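# Bend a rod into an upright arch between two sockets

## Task

Bend the rod so it stands as an upright arch, with one of its ends seated in each of the two sockets on the board.

## Robot and tools

Robot: two arms, left_arm and right_arm, each a six-joint arm with a two-finger parallel gripper and a wrist camera. Base positions in the scene frame: left_arm at (0, +0.328, +0.010) m, right_arm at (+0.042, -0.292, +0.025) m, both nearly unrotated. A camera stand sits behind the arms. Loose objects may get nudged now and then by outside pushes.

Frames: the scene frame has its origin at table height midway between the nominal bases, +z up, +x out over the table, and left_arm on the +y side (arm names do not match image sides). Each gripper's reported end_effector_position (m) and end_effector_quat_wxyz are in that arm's own base frame. Fixed cameras and the table use the scene frame. Motion offsets are along the axes of the arm's current Hand target. The gripper's fingers point along its +z and open and close along its y. end_effector_position is the point between the pads, roughly 1 cm short of the fingertips. Reported hand poses can be off by a few cm, more when reaching far.

The 14-number row (used by execute_actions and move): one flat list covering both arms: dx, dy, dz, rx, ry, rz, opening for left_arm, then the same seven for right_arm. Every value lies in [-1, 1]. dx..rz are an offset, not a pose, measured from that arm's Hand target as it was when the action or move began; 1.0 equals 0.6 m for translation or 180 degrees for rotation, and rx, ry, rz form a single rotation vector. Opening is absolute: +1 fully open (0.094 m), -1 closed. Sending all six pose numbers as 0 re-asks for the current Hand target; a 0 in the opening slot is a real command (half open), so resend the present opening to leave a gripper alone.

execute_actions(actions, cameras): actions is a list of actions; each action is up to 15 rows, one per 1/30 s step, and a short action repeats its last row to fill 15 steps. All rows of an action count from the same start pose, and each new action starts from the updated Hand target, so repeating an offset moves further. An empty actions list returns the full state with all cameras. cameras: list of names, ["all"], or []; an unknown name invalidates the call.

move(target, speed, blend, opening_speed, grip_force, blocking, cameras): drives grippers in straight lines toward target, one 14-number row or a list of up to 15 rows, all offsets counted from the same starting Hand targets. speed is m/s, 0.002 to 2.9 (default 0.25), one value or one per target; turning is capped at twice that in rad/s. blend (m) rounds corners in a list; 0 stops at each. opening_speed is the rate of opening change per second on the -1..+1 scale, at least 0.2; use it to close gently. grip_force is newtons per pad, 10 to 50 (one value or one per arm), persists once set, and closes slower when low. Moves run at most 10 s and do not avoid obstacles or the other arm. Opening changes on later targets wait until everything is at rest. Keep paths away from an arm's own base, which can flip its shoulder posture. The result adds a move: line saying done, off_target, moving, held or fault, plus limits such as paced (clipped pose) or held (steps withheld). done means within 10 mm and 2 degrees; it says nothing about contact.

wait(seconds 0 to 10) lets the scene run holding commands. stop brakes a running move. zoom_image(camera, region [x0,y0,x1,y1] pixels, at most 504 square) enlarges part of the latest image from cam_high, cam_low, cam_left_wrist or cam_right_wrist. read_manual gives licence texts only. finished_scene(scene) ends the current scene, given its number; it is final, and the arch must hold on its own without the robot.

Results: Hand target is the last commanded pose after clipping; the next offsets start there. Grippers often stop short of it; send the missing distance as a new offset. grip_measured is the measured opening on the command scale, reading up to about 2.5 mm wide when empty and a few mm narrower than a squeezed part. Joint velocities may read within noise. Joint torques include the arm's weight; readings 1 to 3 wrap at ±28 N m. Tool commands shows current commands. Cameras are 672x504; wrist images can lag the arm while it moves.

Control notes: orientation commands are clipped to within 40 degrees of the measured orientation each step. Friction and weight can leave the gripper low, short or tilted; check position and tilt after each move and correct. Tiny moves may not happen or go sideways. An arm blocked by something keeps pushing until commanded back past its gripper. Grip force rises about 1 N per 0.001 below first touch, then jumps to the limit; release by commanding well above grip_measured.

Avoid: dropping the rod or letting go while it moves, fast impacts with table or fixtures, hard pushes, grippers or wrist cameras touching each other, one gripper closing on the other's fingers, strain on a camera cable, and anything leaving the table. Motors heat when holding loads, stretched out or pushing; MOTOR HOT appears near 75 °C, at 90 °C the arm folds and idles, at 100 °C it goes limp. Any arm stop is undesirable.

Each tool is called as name([rows], argument=value, ...), one row to a line, values as JSON.

## Session

execute_actions(actions=[])

Scene clock: 0.00 s.
left_arm: end_effector_position=(+0.3758, -0.0191, +0.1021) grip_measured=+1.000 end_effector_quat_wxyz=(+0.628, +0.004, +0.778, -0.002) | right_arm: end_effector_position=(+0.3630, -0.0428, +0.1145) grip_measured=+1.000 end_effector_quat_wxyz=(+0.651, +0.112, +0.747, -0.076)
Joint positions: left_arm=[-0.086 1.557 0.232 1.112 -0.077 -0.015 0.094] | right_arm=[0.012 1.55 0.187 1.215 0.274 0.072 0.094]
Joint velocities: within noise
Joint torques (N m): no reading
Motor temperatures (°C): left_arm=[22 26 31 35 23 23 22] | right_arm=[25 29 36 32 26 24 23]
Heat: left arm: 35 °C; right arm: 36 °C.
Hand target: left_arm +0.3801, -0.0190, +0.1156; +0.645, +0.003, +0.764, -0.001 | right_arm +0.3652, -0.0433, +0.1201; +0.656, +0.114, +0.742, -0.076
Tool commands: left_gripper/opening=+1.0 right_gripper/opening=+1.0

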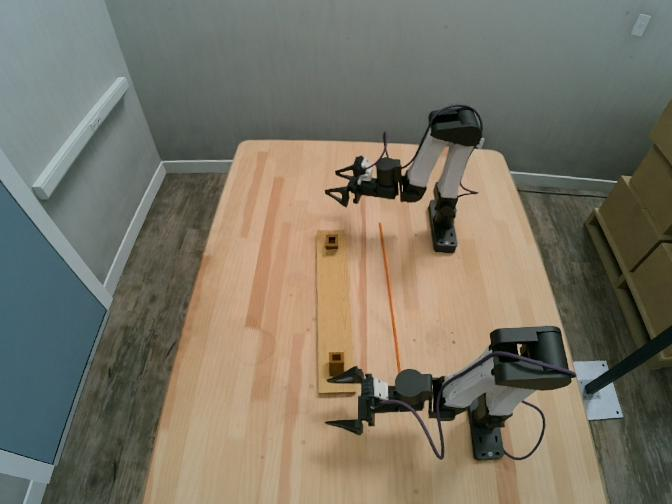

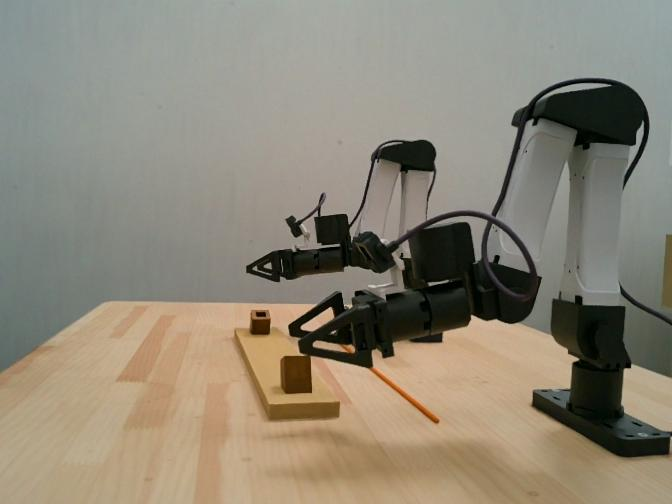

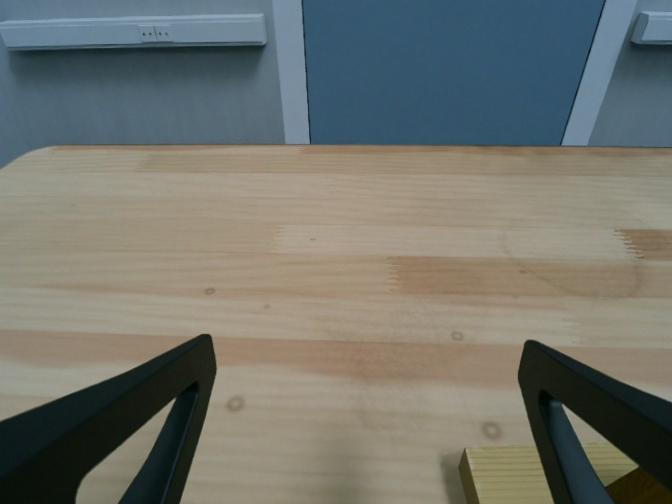

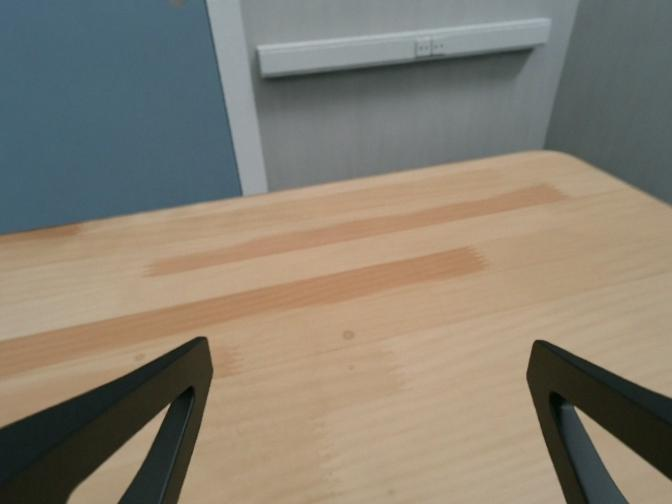

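zoom_image(camera="cam_high", region=[290, 200, 430, 420])

zoom_image(camera="cam_low", region=[220, 290, 460, 440])

zoom_image(camera="cam_high", region=[310, 335, 370, 400])

zoom_image(camera="cam_high", region=[305, 220, 365, 265])

Scaled by 2.291 from the camera's 672x504 image, which has a finer 960x720 frame.

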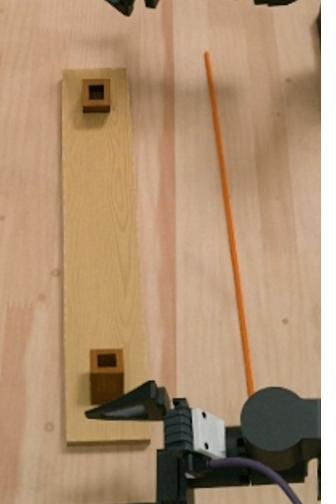

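Scaled by 2.100 from the camera's 672x504 image, which has a finer 960x720 frame.

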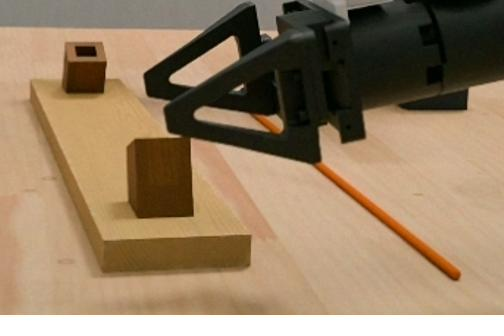

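Scaled by 7.754 from the camera's 672x504 image, which has a finer 960x720 frame.

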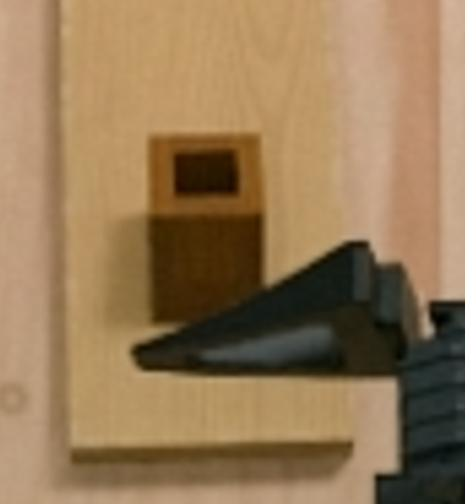

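Scaled by 8.400 from the camera's 672x504 image, which has a finer 960x720 frame.

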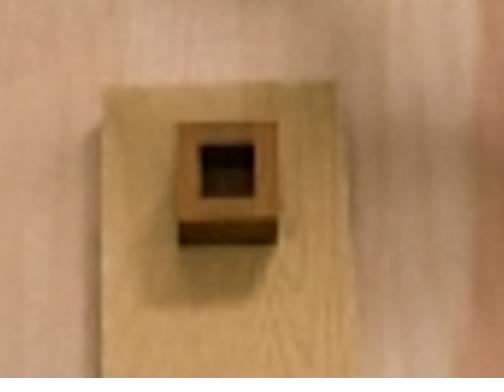

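zoom_image(camera="cam_low", region=[265, 340, 345, 420])

zoom_image(camera="cam_low", region=[235, 300, 285, 350])

Scaled by 6.300 from the camera's 672x504 image, which has a finer 960x720 frame.

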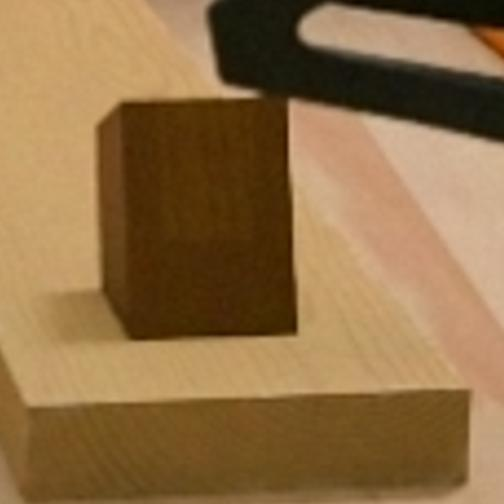

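Scaled by 10.080 from the camera's 672x504 image, which has a finer 960x720 frame.

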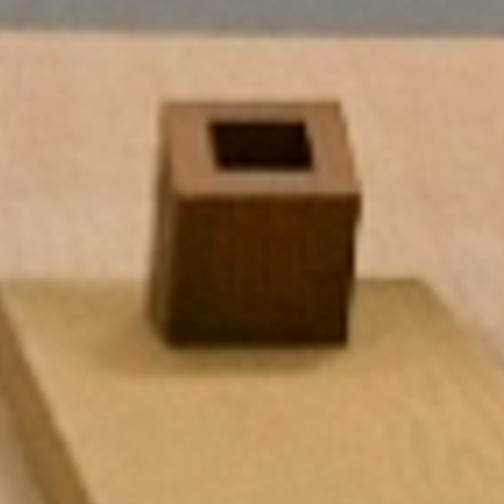

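move(target=[-0.0118, -0.0767, -0.2727, 0.3452, 0.3452, 0.4088, 1.0, -0.0087, 0.1007, -0.2953, -0.4085, 0.3236, -0.4776, 1.0], speed=0.2, cameras=["all"])

Scene clock: 47.63 s.
left_arm: end_effector_position=(+0.2158, -0.0640, +0.1427) grip_measured=+1.000 end_effector_quat_wxyz=(-0.006, +0.702, +0.712, -0.007) | right_arm: end_effector_position=(+0.2085, +0.0606, +0.1439) grip_measured=+1.000 end_effector_quat_wxyz=(+0.000, +0.699, -0.715, -0.007)
Joint positions: left_arm=[-0.283 1.409 1.235 -1.413 0.007 1.275 0.094] | right_arm=[0.274 1.37 1.208 -1.416 -0.011 -1.274 0.094]
Joint torques (N m): left_arm=[-0.65 -3.47 8.05 0.32 -0.15 0.25] | right_arm=[0.23 -3.29 8.4 0.23 -0.1 -0.15]
Motor temperatures (°C): left_arm=[22 28 35 42 22 23 22] | right_arm=[25 31 39 36 26 23 22]
Heat: left arm: 42 °C; right arm: 39 °C.
Hand target: left_arm +0.2198, -0.0642, +0.1501; -0.001, +0.709, +0.705, +0.000 | right_arm +0.2125, +0.0610, +0.1501; -0.001, +0.707, -0.707, +0.000
Off the commanded pose: left_arm 0.008 m, 1 deg | right_arm 0.007 m, 2 deg.
move: done
camera_calibration:
cam_left_wrist: T_world_to_cam=[[-0.999533, -0.00175458, -0.030499, 0.229189], [-0.0148882, 0.899743, 0.436165, 0.0337243], [0.026676, 0.436416, -0.89935, 0.269133], [0, 0, 0, 1]] pos_world=[0.222405, -0.147395, 0.234325]
cam_right_wrist: T_world_to_cam=[[0.998098, -0.0383875, -0.0482367, -0.190618], [-0.0125479, -0.892588, 0.450699, 0.0234553], [-0.0603567, -0.449236, -0.891372, 0.288762], [0, 0, 0, 1]] pos_world=[0.207979, 0.143341, 0.237628]

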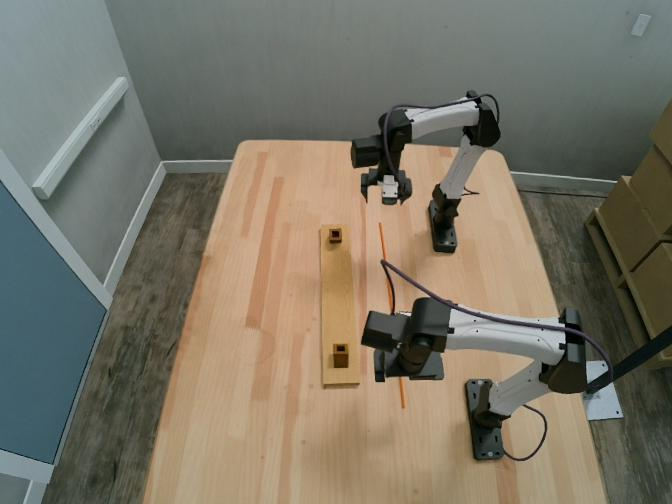

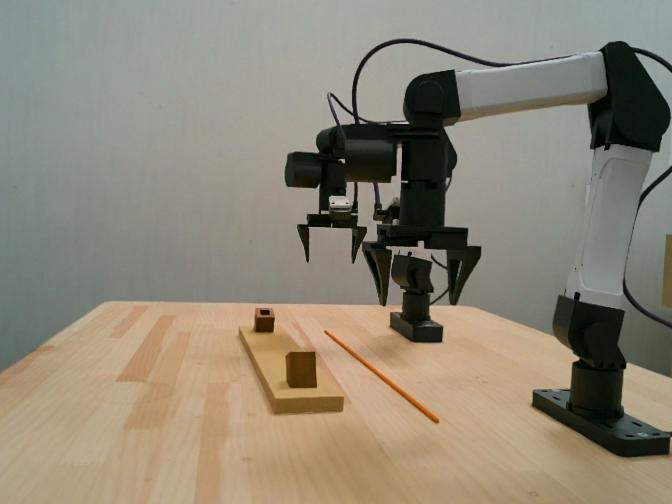

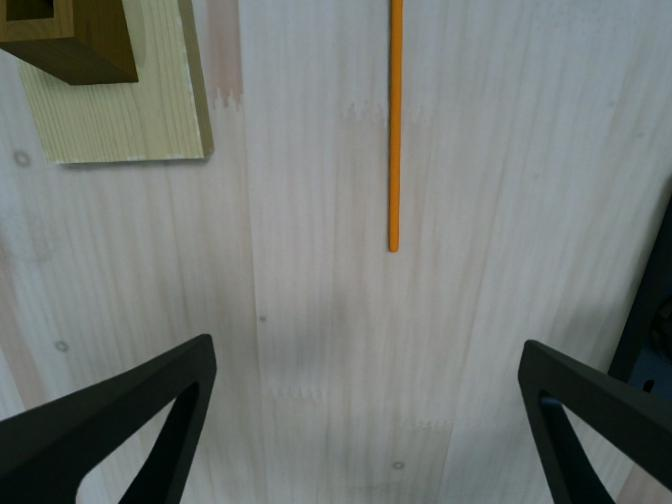

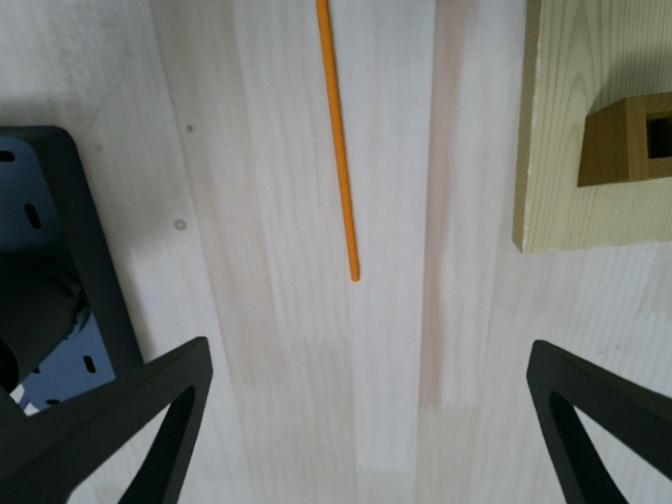

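zoom_image(camera="cam_left_wrist", region=[0, 0, 220, 170])

zoom_image(camera="cam_right_wrist", region=[510, 70, 672, 260])

zoom_image(camera="cam_high", region=[300, 200, 430, 420])

Scaled by 2.291 from the camera's 672x504 image, which has a finer 960x720 frame.

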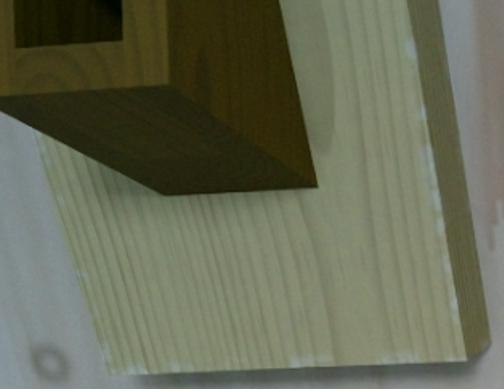

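Scaled by 2.653 from the camera's 672x504 image, which has a finer 960x720 frame.

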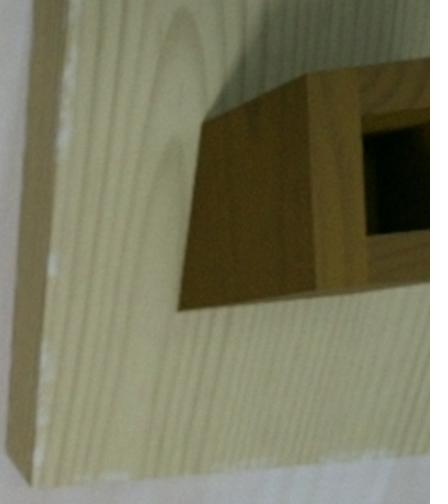

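Scaled by 2.291 from the camera's 672x504 image, which has a finer 960x720 frame.

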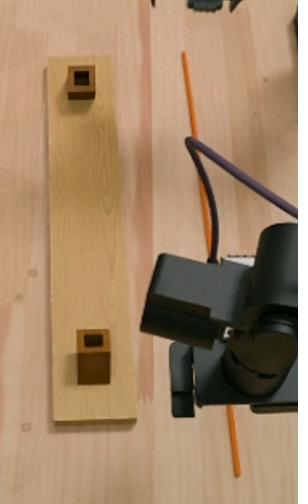

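move(target=[-0.0542, -0.0328, 0.1545, 0, 0, -0.0172, 1.0, 0.0053, 0.0177, 0.1815, 0, 0, -0.0278, 1.0], speed=0.15, cameras=["cam_left_wrist", "cam_right_wrist", "cam_low"])

Scene clock: 112.63 s.
left_arm: end_effector_position=(+0.1927, -0.0934, +0.0573) grip_measured=+1.000 end_effector_quat_wxyz=(-0.014, +0.691, +0.723, -0.008) | right_arm: end_effector_position=(+0.2002, +0.0580, +0.0448) grip_measured=+1.000 end_effector_quat_wxyz=(-0.002, +0.730, -0.684, -0.005)
Joint positions: left_arm=[-0.447 1.415 0.898 -1.084 0.006 1.079 0.094] | right_arm=[0.274 1.379 0.817 -1.011 -0.01 -1.361 0.094]
Joint torques (N m): left_arm=[-0.7 -3.36 5.52 0.7 -0.14 0.03] | right_arm=[0.21 -3.14 4.92 0.65 -0.1 -0.15]
Motor temperatures (°C): left_arm=[22 28 40 35 22 23 22] | right_arm=[25 29 45 31 26 23 22]
Heat: left arm: 40 °C; right arm: 45 °C.
Hand target: left_arm +0.1998, -0.0963, +0.0573; -0.001, +0.690, +0.724, +0.000 | right_arm +0.2021, +0.0579, +0.0411; -0.001, +0.737, -0.676, +0.000
Off the commanded pose: left_arm 0.008 m, 2 deg | right_arm 0.004 m, 1 deg.
move: done
camera_calibration:
cam_left_wrist: T_world_to_cam=[[-0.999258, -0.0335879, -0.0188645, 0.19971], [-0.0384775, 0.893996, 0.44642, 0.100524], [0.00187043, 0.446815, -0.894625, 0.211274], [0, 0, 0, 1]] pos_world=[0.203034, -0.177561, 0.147903]
cam_right_wrist: T_world_to_cam=[[0.997891, 0.048946, -0.0426328, -0.192524], [0.0629274, -0.890571, 0.450471, 0.0504542], [-0.0159188, -0.452204, -0.891773, 0.190035], [0, 0, 0, 1]] pos_world=[0.191968, 0.140291, 0.138532]
Images, in order (width x height): cam_low 672x504, cam_left_wrist 672x504, cam_right_wrist 672x504.

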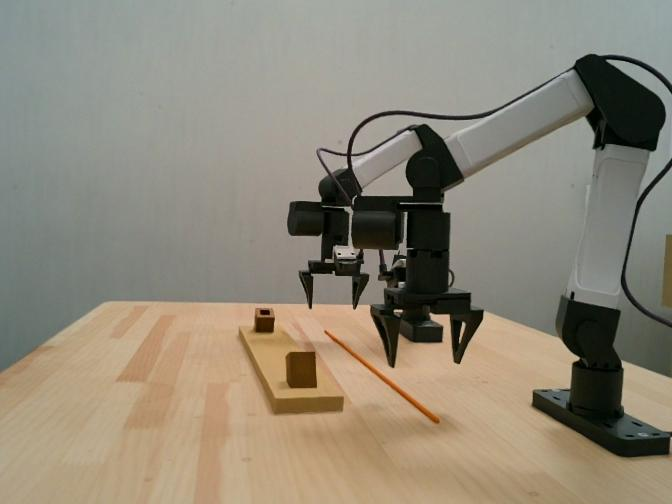

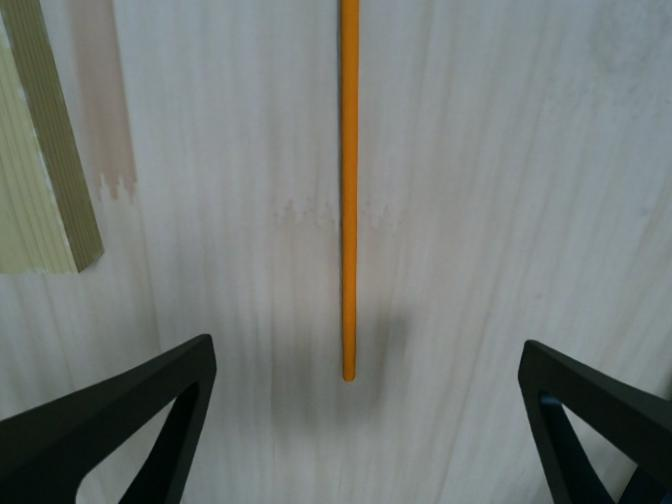

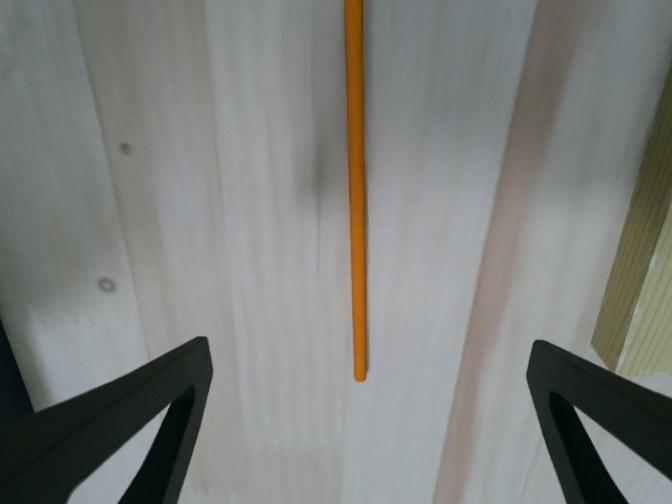

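move(target=[-0.0047, 0.0080, 0.0755, -0.0099, 0, 0, 1.0, 0.0032, 0.0023, 0.0797, 0, 0, 0, 1.0], speed=0.1, cameras=["cam_left_wrist", "cam_right_wrist", "cam_low"])

Scene clock: 120.60 s.
left_arm: end_effector_position=(+0.1973, -0.0941, +0.0119) grip_measured=+1.000 end_effector_quat_wxyz=(-0.004, +0.688, +0.726, +0.003) | right_arm: end_effector_position=(+0.1988, +0.0576, -0.0033) grip_measured=+1.000 end_effector_quat_wxyz=(-0.001, +0.732, -0.681, -0.005)
Joint positions: left_arm=[-0.451 1.481 0.761 -0.857 -0.008 1.066 0.094] | right_arm=[0.274 1.467 0.679 -0.787 -0.01 -1.369 0.094]
Joint torques (N m): left_arm=[-0.73 -3.49 5.24 0.75 -0.16 0.03] | right_arm=[-0.4 -3.43 4.51 0.63 -0.1 -0.15]
Heat: left arm: 39 °C; right arm: 44 °C.
Hand target: left_arm +0.2047, -0.0988, +0.0120; +0.009, +0.690, +0.724, +0.012 | right_arm +0.2009, +0.0560, -0.0067; -0.001, +0.737, -0.676, +0.000
Off the commanded pose: left_arm 0.009 m, 2 deg | right_arm 0.004 m, 1 deg.
move: done
camera_calibration:
cam_left_wrist: T_world_to_cam=[[-0.998052, -0.0408956, -0.0471106, 0.202902], [-0.0576731, 0.892749, 0.446847, 0.125234], [0.0237838, 0.448694, -0.893369, 0.166814], [0, 0, 0, 1]] pos_world=[0.205762, -0.178353, 0.102624]
cam_right_wrist: T_world_to_cam=[[0.997425, 0.0565451, -0.0441234, -0.193494], [0.0703875, -0.889878, 0.450736, 0.0702619], [-0.0137775, -0.452681, -0.891566, 0.146526], [0, 0, 0, 1]] pos_world=[0.190069, 0.139795, 0.0904308]
Images, in order (width x height): cam_low 672x504, cam_left_wrist 672x504, cam_right_wrist 672x504.

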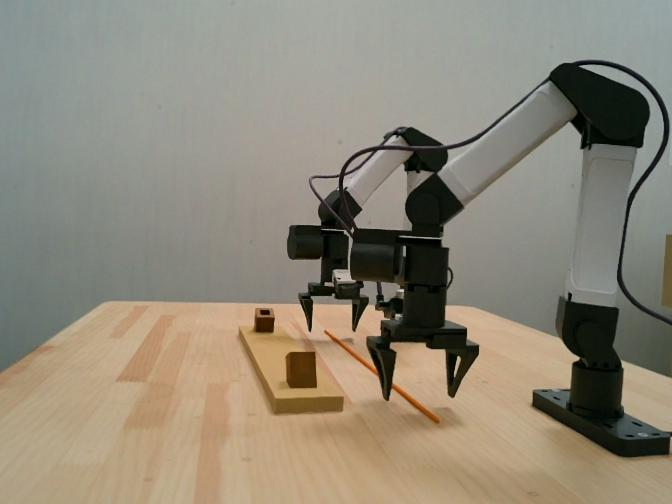

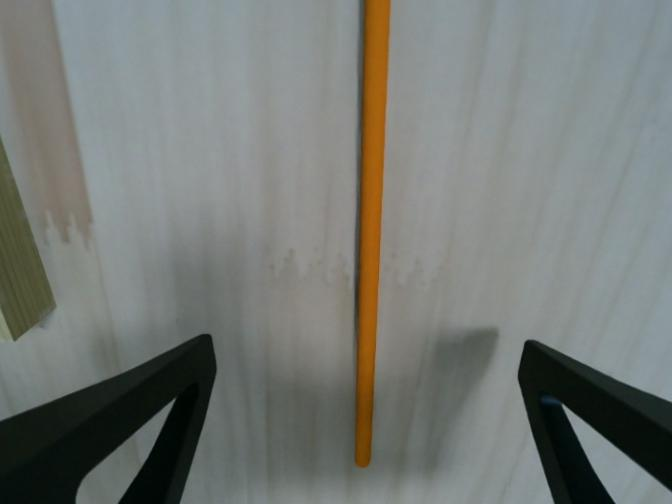

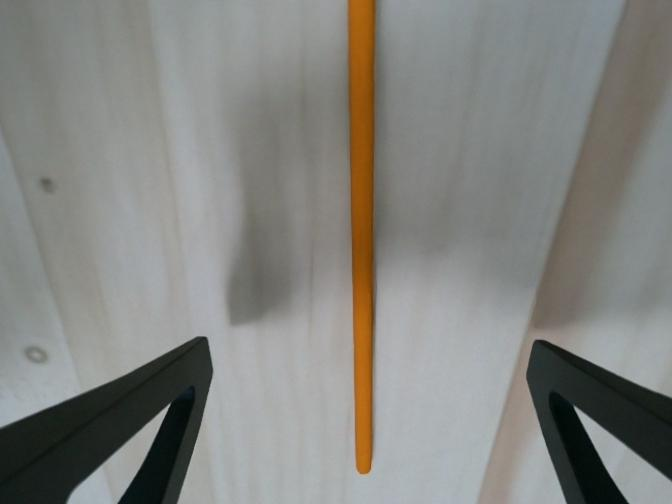

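zoom_image(camera="cam_low", region=[280, 280, 500, 440])

Scaled by 2.291 from the camera's 672x504 image, which has a finer 960x720 frame.

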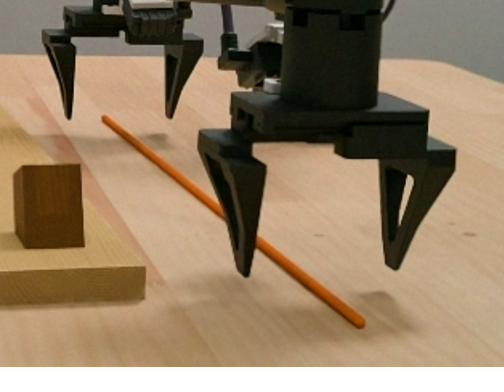

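move(target=[0, 0, 0.017, 0, 0, 0, 1.0, 0, 0, 0.0058, 0, 0, 0, 1.0], speed=0.04, cameras=["cam_left_wrist", "cam_right_wrist", "cam_low"])

zoom_image(camera="cam_low", region=[350, 320, 500, 430])

zoom_image(camera="cam_low", region=[280, 260, 400, 350])

Scene clock: 130.77 s.
left_arm: end_effector_position=(+0.1978, -0.0943, +0.0016) grip_measured=+1.000 end_effector_quat_wxyz=(-0.004, +0.688, +0.726, +0.003) | right_arm: end_effector_position=(+0.1993, +0.0578, -0.0067) grip_measured=+1.000 end_effector_quat_wxyz=(-0.002, +0.732, -0.681, -0.005)
Joint positions: left_arm=[-0.451 1.506 0.737 -0.807 -0.008 1.066 0.094] | right_arm=[0.274 1.476 0.671 -0.768 -0.01 -1.369 0.094]
Joint torques (N m): left_arm=[-0.66 -3.7 5.09 0.77 -0.16 0.04] | right_arm=[-0.4 -3.49 4.34 0.65 -0.1 -0.15]
Heat: left arm: 38 °C; right arm: 43 °C.
Hand target: left_arm +0.2050, -0.0988, +0.0018; +0.009, +0.690, +0.724, +0.012 | right_arm +0.2009, +0.0560, -0.0102; -0.001, +0.737, -0.676, +0.000
Off the commanded pose: left_arm 0.008 m, 2 deg | right_arm 0.004 m, 1 deg.
move: done
camera_calibration:
cam_left_wrist: T_world_to_cam=[[-0.998052, -0.0408956, -0.0471106, 0.202808], [-0.0576731, 0.892749, 0.446847, 0.130039], [0.0237838, 0.448694, -0.893369, 0.157692], [0, 0, 0, 1]] pos_world=[0.206162, -0.178553, 0.0923242]
cam_right_wrist: T_world_to_cam=[[0.997487, 0.0566309, -0.0425796, -0.194207], [0.0697609, -0.89007, 0.450453, 0.0720695], [-0.0123893, -0.452292, -0.891784, 0.143381], [0, 0, 0, 1]] pos_world=[0.190467, 0.139995, 0.0871317]
Images, in order (width x height): cam_low 672x504, cam_left_wrist 672x504, cam_right_wrist 672x504.

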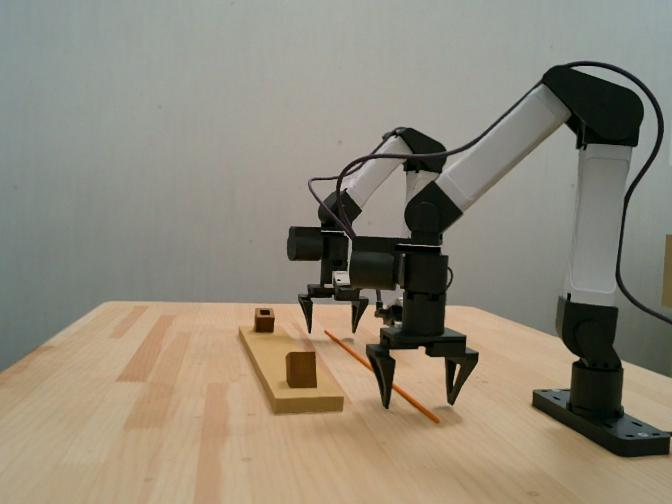

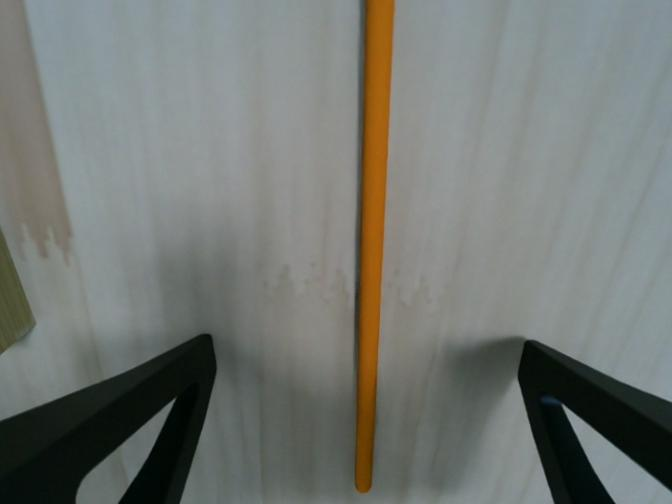

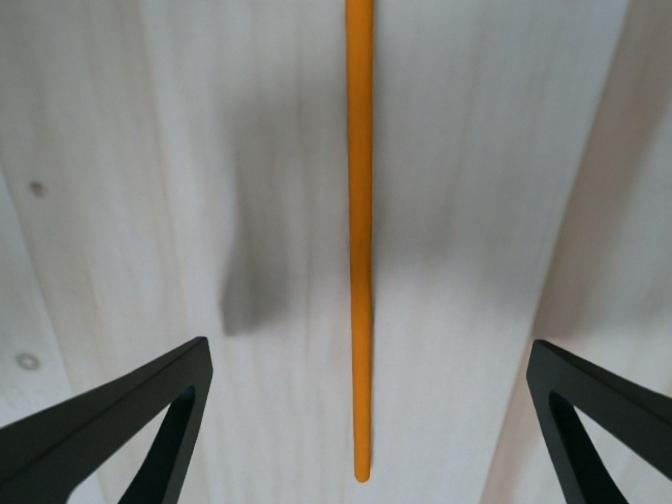

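Scaled by 3.360 from the camera's 672x504 image, which has a finer 960x720 frame.

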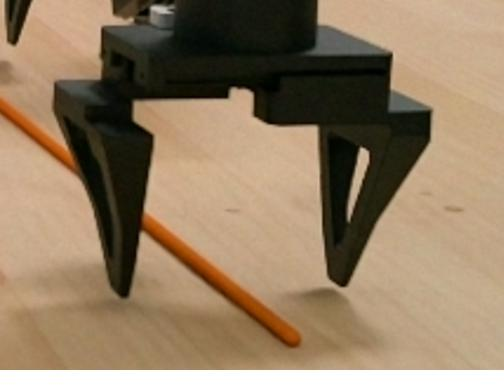

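Scaled by 4.200 from the camera's 672x504 image, which has a finer 960x720 frame.

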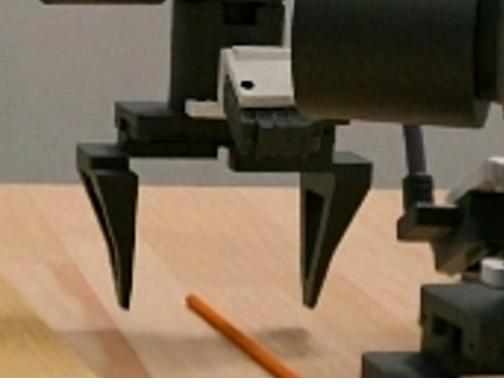

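move(target=[0, 0, 0.0017, 0, 0, 0, 1.0, 0, 0, 0.0083, 0, 0, 0, 1.0], speed=0.03, cameras=["cam_low", "cam_left_wrist", "cam_right_wrist"])

zoom_image(camera="cam_low", region=[360, 360, 480, 430])

zoom_image(camera="cam_low", region=[290, 290, 390, 350])

Scene clock: 143.33 s.
left_arm: end_effector_position=(+0.1988, -0.0948, +0.0016) grip_measured=+1.000 end_effector_quat_wxyz=(-0.002, +0.688, +0.726, +0.004) | right_arm: end_effector_position=(+0.1996, +0.0579, -0.0115) grip_measured=+1.000 end_effector_quat_wxyz=(-0.002, +0.732, -0.681, -0.005)
Joint positions: left_arm=[-0.451 1.506 0.737 -0.803 -0.008 1.066 0.094] | right_arm=[0.274 1.49 0.661 -0.744 -0.01 -1.369 0.094]
Joint torques (N m): left_arm=[-0.66 -3.48 4.89 0.78 -0.16 0.04] | right_arm=[-0.4 -3.55 4.27 0.66 -0.11 -0.15]
Heat: left arm: 37 °C; right arm: 42 °C.
Hand target: left_arm +0.2050, -0.0988, +0.0008; +0.009, +0.690, +0.724, +0.012 | right_arm +0.2009, +0.0560, -0.0151; -0.001, +0.737, -0.676, +0.000
Off the commanded pose: left_arm 0.007 m, 2 deg | right_arm 0.004 m, 1 deg.
move: done
camera_calibration:
cam_left_wrist: T_world_to_cam=[[-0.997851, -0.0409743, -0.0511397, 0.203824], [-0.0594918, 0.893649, 0.444807, 0.130982], [0.0274752, 0.446893, -0.894165, 0.156983], [0, 0, 0, 1]] pos_world=[0.206865, -0.178855, 0.0925301]
cam_right_wrist: T_world_to_cam=[[0.997487, 0.0566309, -0.0425796, -0.194615], [0.0697609, -0.89007, 0.450453, 0.0742628], [-0.0123893, -0.452292, -0.891784, 0.139014], [0, 0, 0, 1]] pos_world=[0.190667, 0.139995, 0.0822317]
Images, in order (width x height): cam_low 672x504, cam_left_wrist 672x504, cam_right_wrist 672x504.

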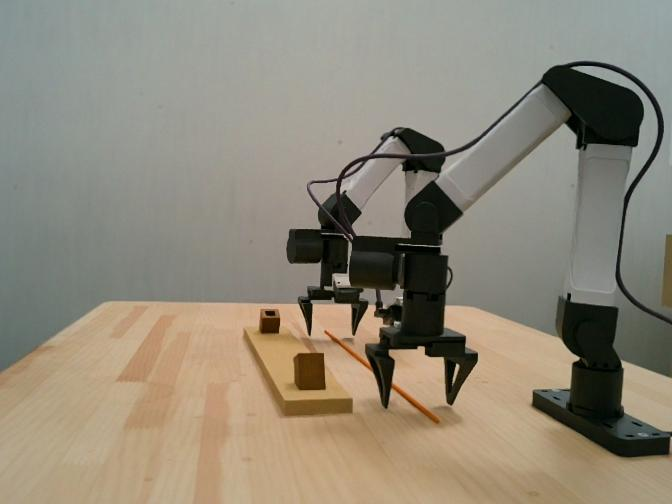

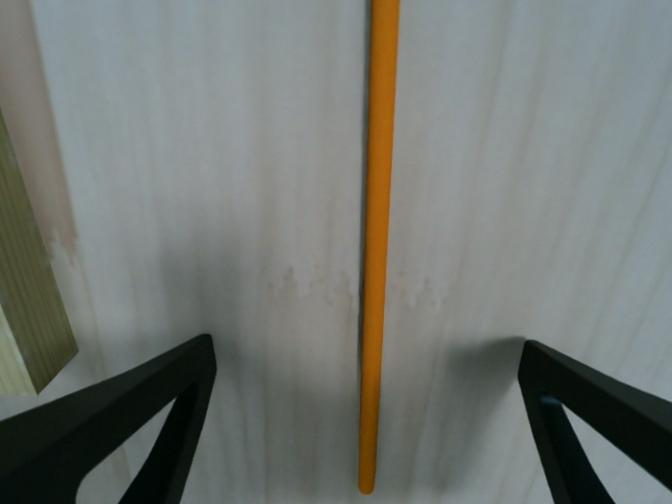

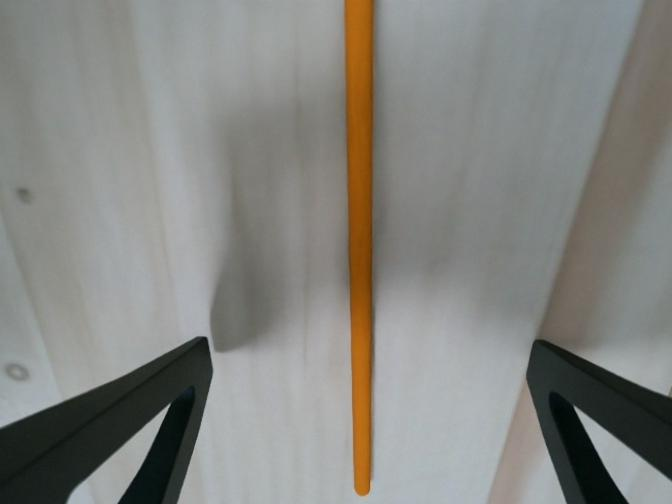

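Scaled by 4.200 from the camera's 672x504 image, which has a finer 960x720 frame.

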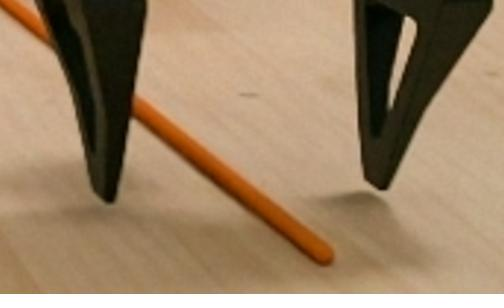

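Scaled by 5.040 from the camera's 672x504 image, which has a finer 960x720 frame.

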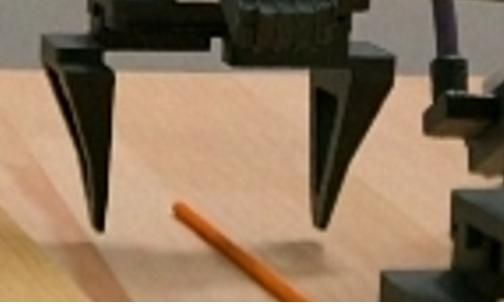

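move(target=[0, 0, 0.0033, 0, 0, 0, 1.0, 0, 0, 0.0033, 0, 0, 0, 1.0], speed=0.03)

move(target=[0, 0, 0, 0, 0, 0, -1.0, 0, 0, 0, 0, 0, 0, -1.0], speed=0.03, opening_speed=1.0, cameras=["all"])

Scene clock: 146.43 s.
left_arm: end_effector_position=(+0.1980, -0.0944, -0.0013) grip_measured=+1.000 end_effector_quat_wxyz=(-0.004, +0.688, +0.726, +0.003) | right_arm: end_effector_position=(+0.2012, +0.0583, -0.0124) grip_measured=+1.000 end_effector_quat_wxyz=(-0.004, +0.732, -0.681, -0.004)
Joint positions: left_arm=[-0.451 1.514 0.73 -0.794 -0.008 1.066 0.094] | right_arm=[0.274 1.494 0.661 -0.735 -0.01 -1.369 0.094]
Joint torques (N m): left_arm=[-0.64 -3.71 5.04 0.77 -0.16 0.04] | right_arm=[-0.4 -3.58 3.9 0.66 -0.11 -0.14]
Heat: left arm: 37 °C; right arm: 41 °C.
Hand target: left_arm +0.2051, -0.0988, -0.0012; +0.009, +0.690, +0.724, +0.012 | right_arm +0.2009, +0.0560, -0.0171; -0.001, +0.737, -0.676, +0.000
Off the commanded pose: left_arm 0.008 m, 2 deg | right_arm 0.005 m, 1 deg.
move: done

Scene clock: 148.97 s.
left_arm: end_effector_position=(+0.1983, -0.0946, -0.0013) grip_measured=-0.864 end_effector_quat_wxyz=(-0.003, +0.688, +0.726, +0.003) | right_arm: end_effector_position=(+0.2010, +0.0583, -0.0121) grip_measured=-0.992 end_effector_quat_wxyz=(-0.004, +0.734, -0.679, -0.004)
Joint positions: left_arm=[-0.451 1.514 0.73 -0.792 -0.008 1.066 0.006] | right_arm=[0.274 1.493 0.661 -0.736 -0.01 -1.373 0]
Joint torques (N m): left_arm=[-0.65 -3.7 5.04 0.77 -0.15 0.04] | right_arm=[-0.4 -3.32 3.92 0.69 -0.11 -0.13]
Heat: left arm: 37 °C; right arm: 41 °C.
Hand target: left_arm +0.2051, -0.0988, -0.0012; +0.009, +0.690, +0.724, +0.012 | right_arm +0.2009, +0.0560, -0.0171; -0.001, +0.737, -0.676, +0.000
Off the commanded pose: left_arm 0.008 m, 2 deg | right_arm 0.006 m, 1 deg.
move: done
camera_calibration:
cam_left_wrist: T_world_to_cam=[[-0.997988, -0.0409333, -0.0484268, 0.203266], [-0.05828, 0.893035, 0.446197, 0.131732], [0.0249825, 0.448121, -0.893624, 0.154943], [0, 0, 0, 1]] pos_world=[0.206663, -0.178754, 0.0895261]
cam_right_wrist: T_world_to_cam=[[0.997395, 0.0612596, -0.0380751, -0.196347], [0.0718481, -0.89028, 0.449711, 0.0743974], [-0.00634836, -0.451275, -0.892362, 0.137464], [0, 0, 0, 1]] pos_world=[0.191363, 0.140297, 0.0817343]

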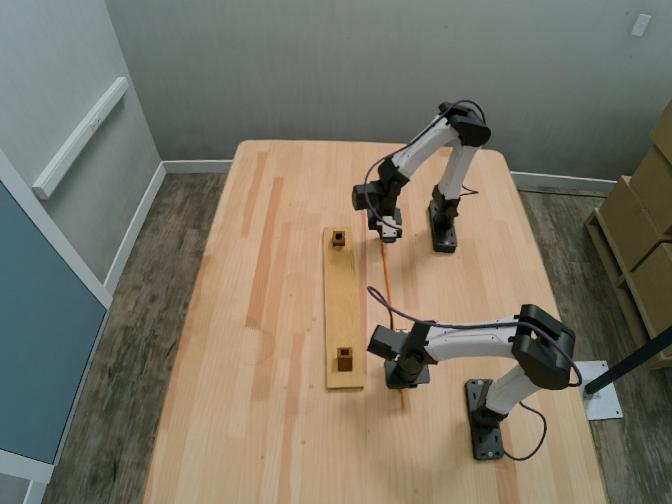

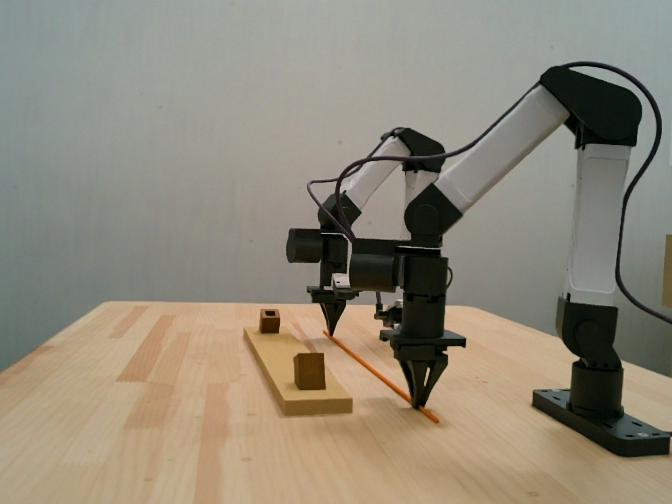

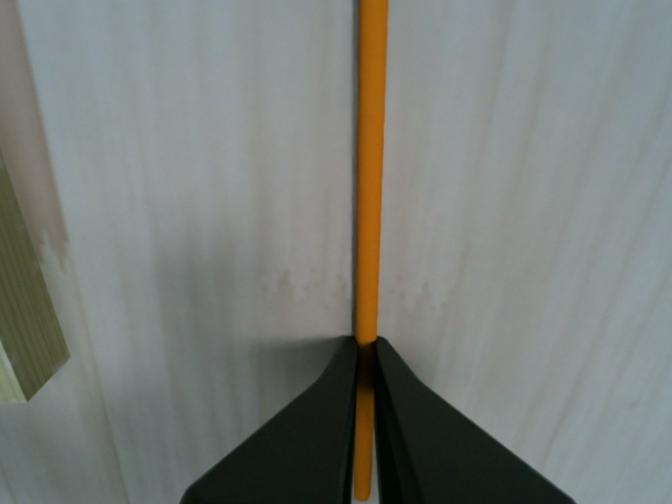

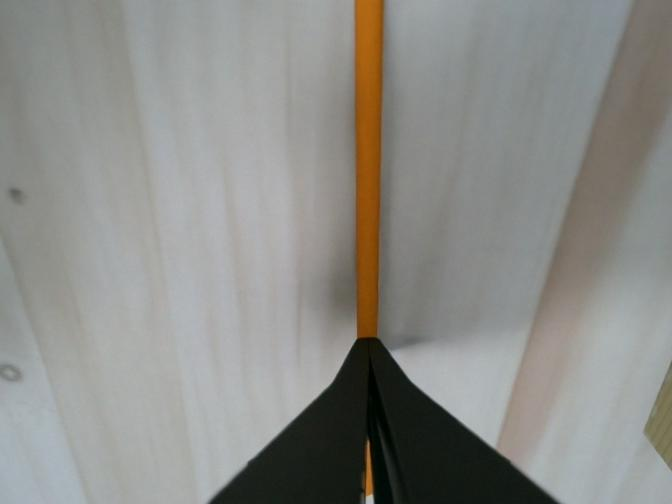

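move(target=[0, 0, 0, 0, 0, 0, -1.0, 0, 0, 0, 0, 0, 0, 0.0], speed=0.03, opening_speed=1.0)

move(target=[0, 0, 0, 0, 0, 0, -1.0, 0, 0, 0.01, 0, 0, 0, 0.0], speed=0.03, cameras=["cam_low", "cam_right_wrist"])

zoom_image(camera="cam_low", region=[290, 290, 390, 350])

Scene clock: 152.47 s.
left_arm: end_effector_position=(+0.1983, -0.0946, -0.0013) grip_measured=-0.864 end_effector_quat_wxyz=(-0.003, +0.688, +0.726, +0.003) | right_arm: end_effector_position=(+0.2073, +0.0573, -0.0142) grip_measured=-0.002 end_effector_quat_wxyz=(-0.012, +0.731, -0.683, +0.006)
Joint positions: left_arm=[-0.451 1.514 0.73 -0.792 -0.008 1.066 0.006] | right_arm=[0.268 1.497 0.654 -0.701 -0.002 -1.37 0.047]
Joint torques (N m): left_arm=[-0.65 -3.71 5.04 0.76 -0.15 0.04] | right_arm=[-0.42 -3.71 4.42 0.34 -0.18 -0.13]
Heat: left arm: 37 °C; right arm: 41 °C.
Hand target: left_arm +0.2051, -0.0988, -0.0012; +0.009, +0.690, +0.724, +0.012 | right_arm +0.2009, +0.0560, -0.0171; -0.001, +0.737, -0.676, +0.000
Off the commanded pose: left_arm 0.008 m, 2 deg | right_arm 0.007 m, 2 deg.
move: done

Scene clock: 153.47 s.
left_arm: end_effector_position=(+0.1983, -0.0946, -0.0013) grip_measured=-0.864 end_effector_quat_wxyz=(-0.003, +0.688, +0.726, +0.003) | right_arm: end_effector_position=(+0.2046, +0.0565, -0.0166) grip_measured=-0.001 end_effector_quat_wxyz=(-0.007, +0.731, -0.683, +0.003)
Joint positions: left_arm=[-0.451 1.514 0.73 -0.792 -0.008 1.066 0.006] | right_arm=[0.268 1.505 0.65 -0.701 -0.002 -1.37 0.047]
Joint torques (N m): left_arm=[-0.64 -3.7 5.04 0.76 -0.15 0.04] | right_arm=[-0.42 -2.97 3.62 0.66 -0.18 -0.13]
Heat: left arm: 37 °C; right arm: 41 °C.
Hand target: left_arm +0.2051, -0.0988, -0.0012; +0.009, +0.690, +0.724, +0.012 | right_arm +0.2010, +0.0560, -0.0231; -0.001, +0.737, -0.676, +0.000
Off the commanded pose: left_arm 0.008 m, 2 deg | right_arm 0.007 m, 1 deg.
move: done
camera_calibration:
cam_right_wrist: T_world_to_cam=[[0.99835, 0.051919, -0.0245226, -0.199466], [0.0573914, -0.889047, 0.454204, 0.0775568], [0.00178004, -0.454862, -0.89056, 0.13122], [0, 0, 0, 1]] pos_world=[0.194453, 0.138995, 0.0767416]
Images, in order (width x height): cam_low 672x504, cam_right_wrist 672x504.

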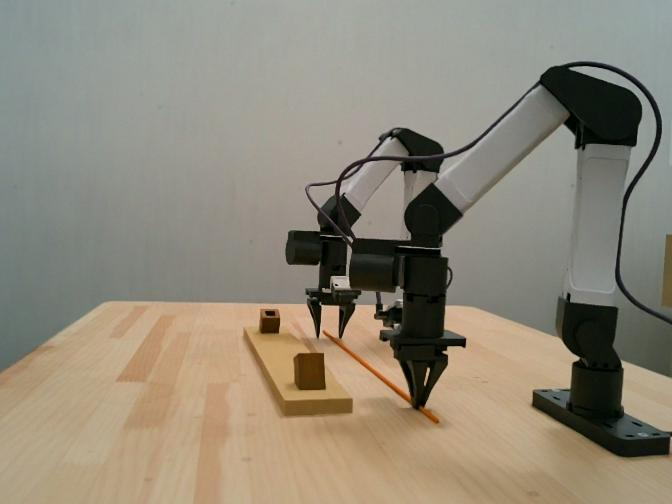

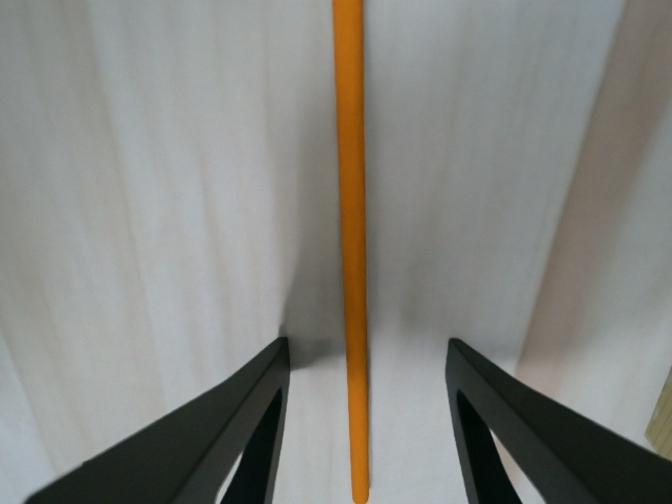

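Scaled by 5.040 from the camera's 672x504 image, which has a finer 960x720 frame.

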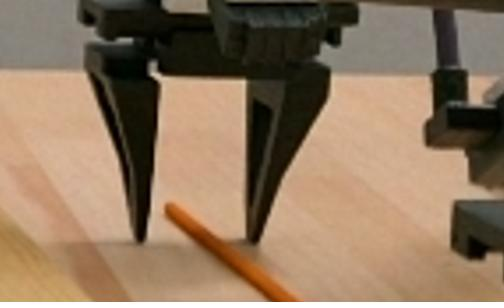

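move(target=[0, 0, 0, 0, 0, 0, -1.0, 0, 0, 0, 0, 0, 0, -1.0], speed=0.03, opening_speed=0.7, cameras=["cam_right_wrist"])

Scene clock: 156.20 s.
left_arm: end_effector_position=(+0.1983, -0.0946, -0.0013) grip_measured=-0.864 end_effector_quat_wxyz=(-0.003, +0.688, +0.726, +0.003) | right_arm: end_effector_position=(+0.2044, +0.0565, -0.0169) grip_measured=-0.906 end_effector_quat_wxyz=(-0.006, +0.733, -0.680, +0.003)
Joint positions: left_arm=[-0.451 1.514 0.73 -0.792 -0.008 1.066 0.006] | right_arm=[0.268 1.507 0.65 -0.701 -0.002 -1.378 0.004]
Joint torques (N m): left_arm=[-0.65 -3.7 5.04 0.76 -0.15 0.04] | right_arm=[-0.4 -3.08 3.62 0.65 -0.18 -0.12]
Heat: left arm: 37 °C; right arm: 41 °C.
Hand target: left_arm +0.2051, -0.0988, -0.0012; +0.009, +0.690, +0.724, +0.012 | right_arm +0.2010, +0.0560, -0.0231; -0.001, +0.737, -0.676, +0.000
Off the commanded pose: left_arm 0.008 m, 2 deg | right_arm 0.007 m, 1 deg.
move: done
camera_calibration:
cam_right_wrist: T_world_to_cam=[[0.997887, 0.0595699, -0.0259513, -0.199637], [0.0648527, -0.888373, 0.45452, 0.0761307], [0.00402128, -0.455242, -0.890359, 0.130424], [0, 0, 0, 1]] pos_world=[0.193753, 0.1389, 0.0763408]
Images, in order (width x height): cam_right_wrist 672x504.

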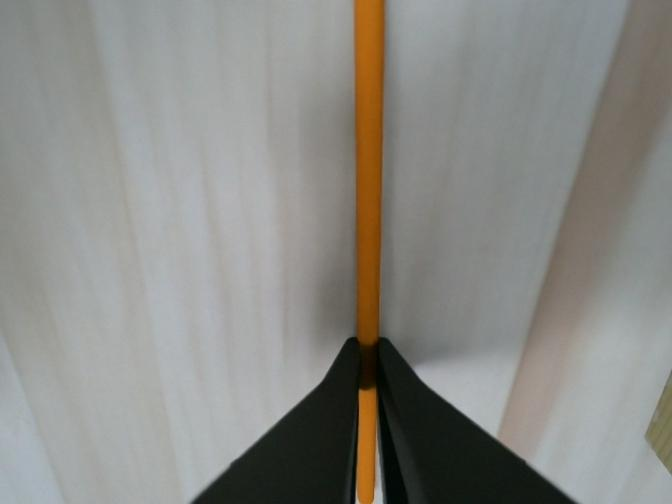

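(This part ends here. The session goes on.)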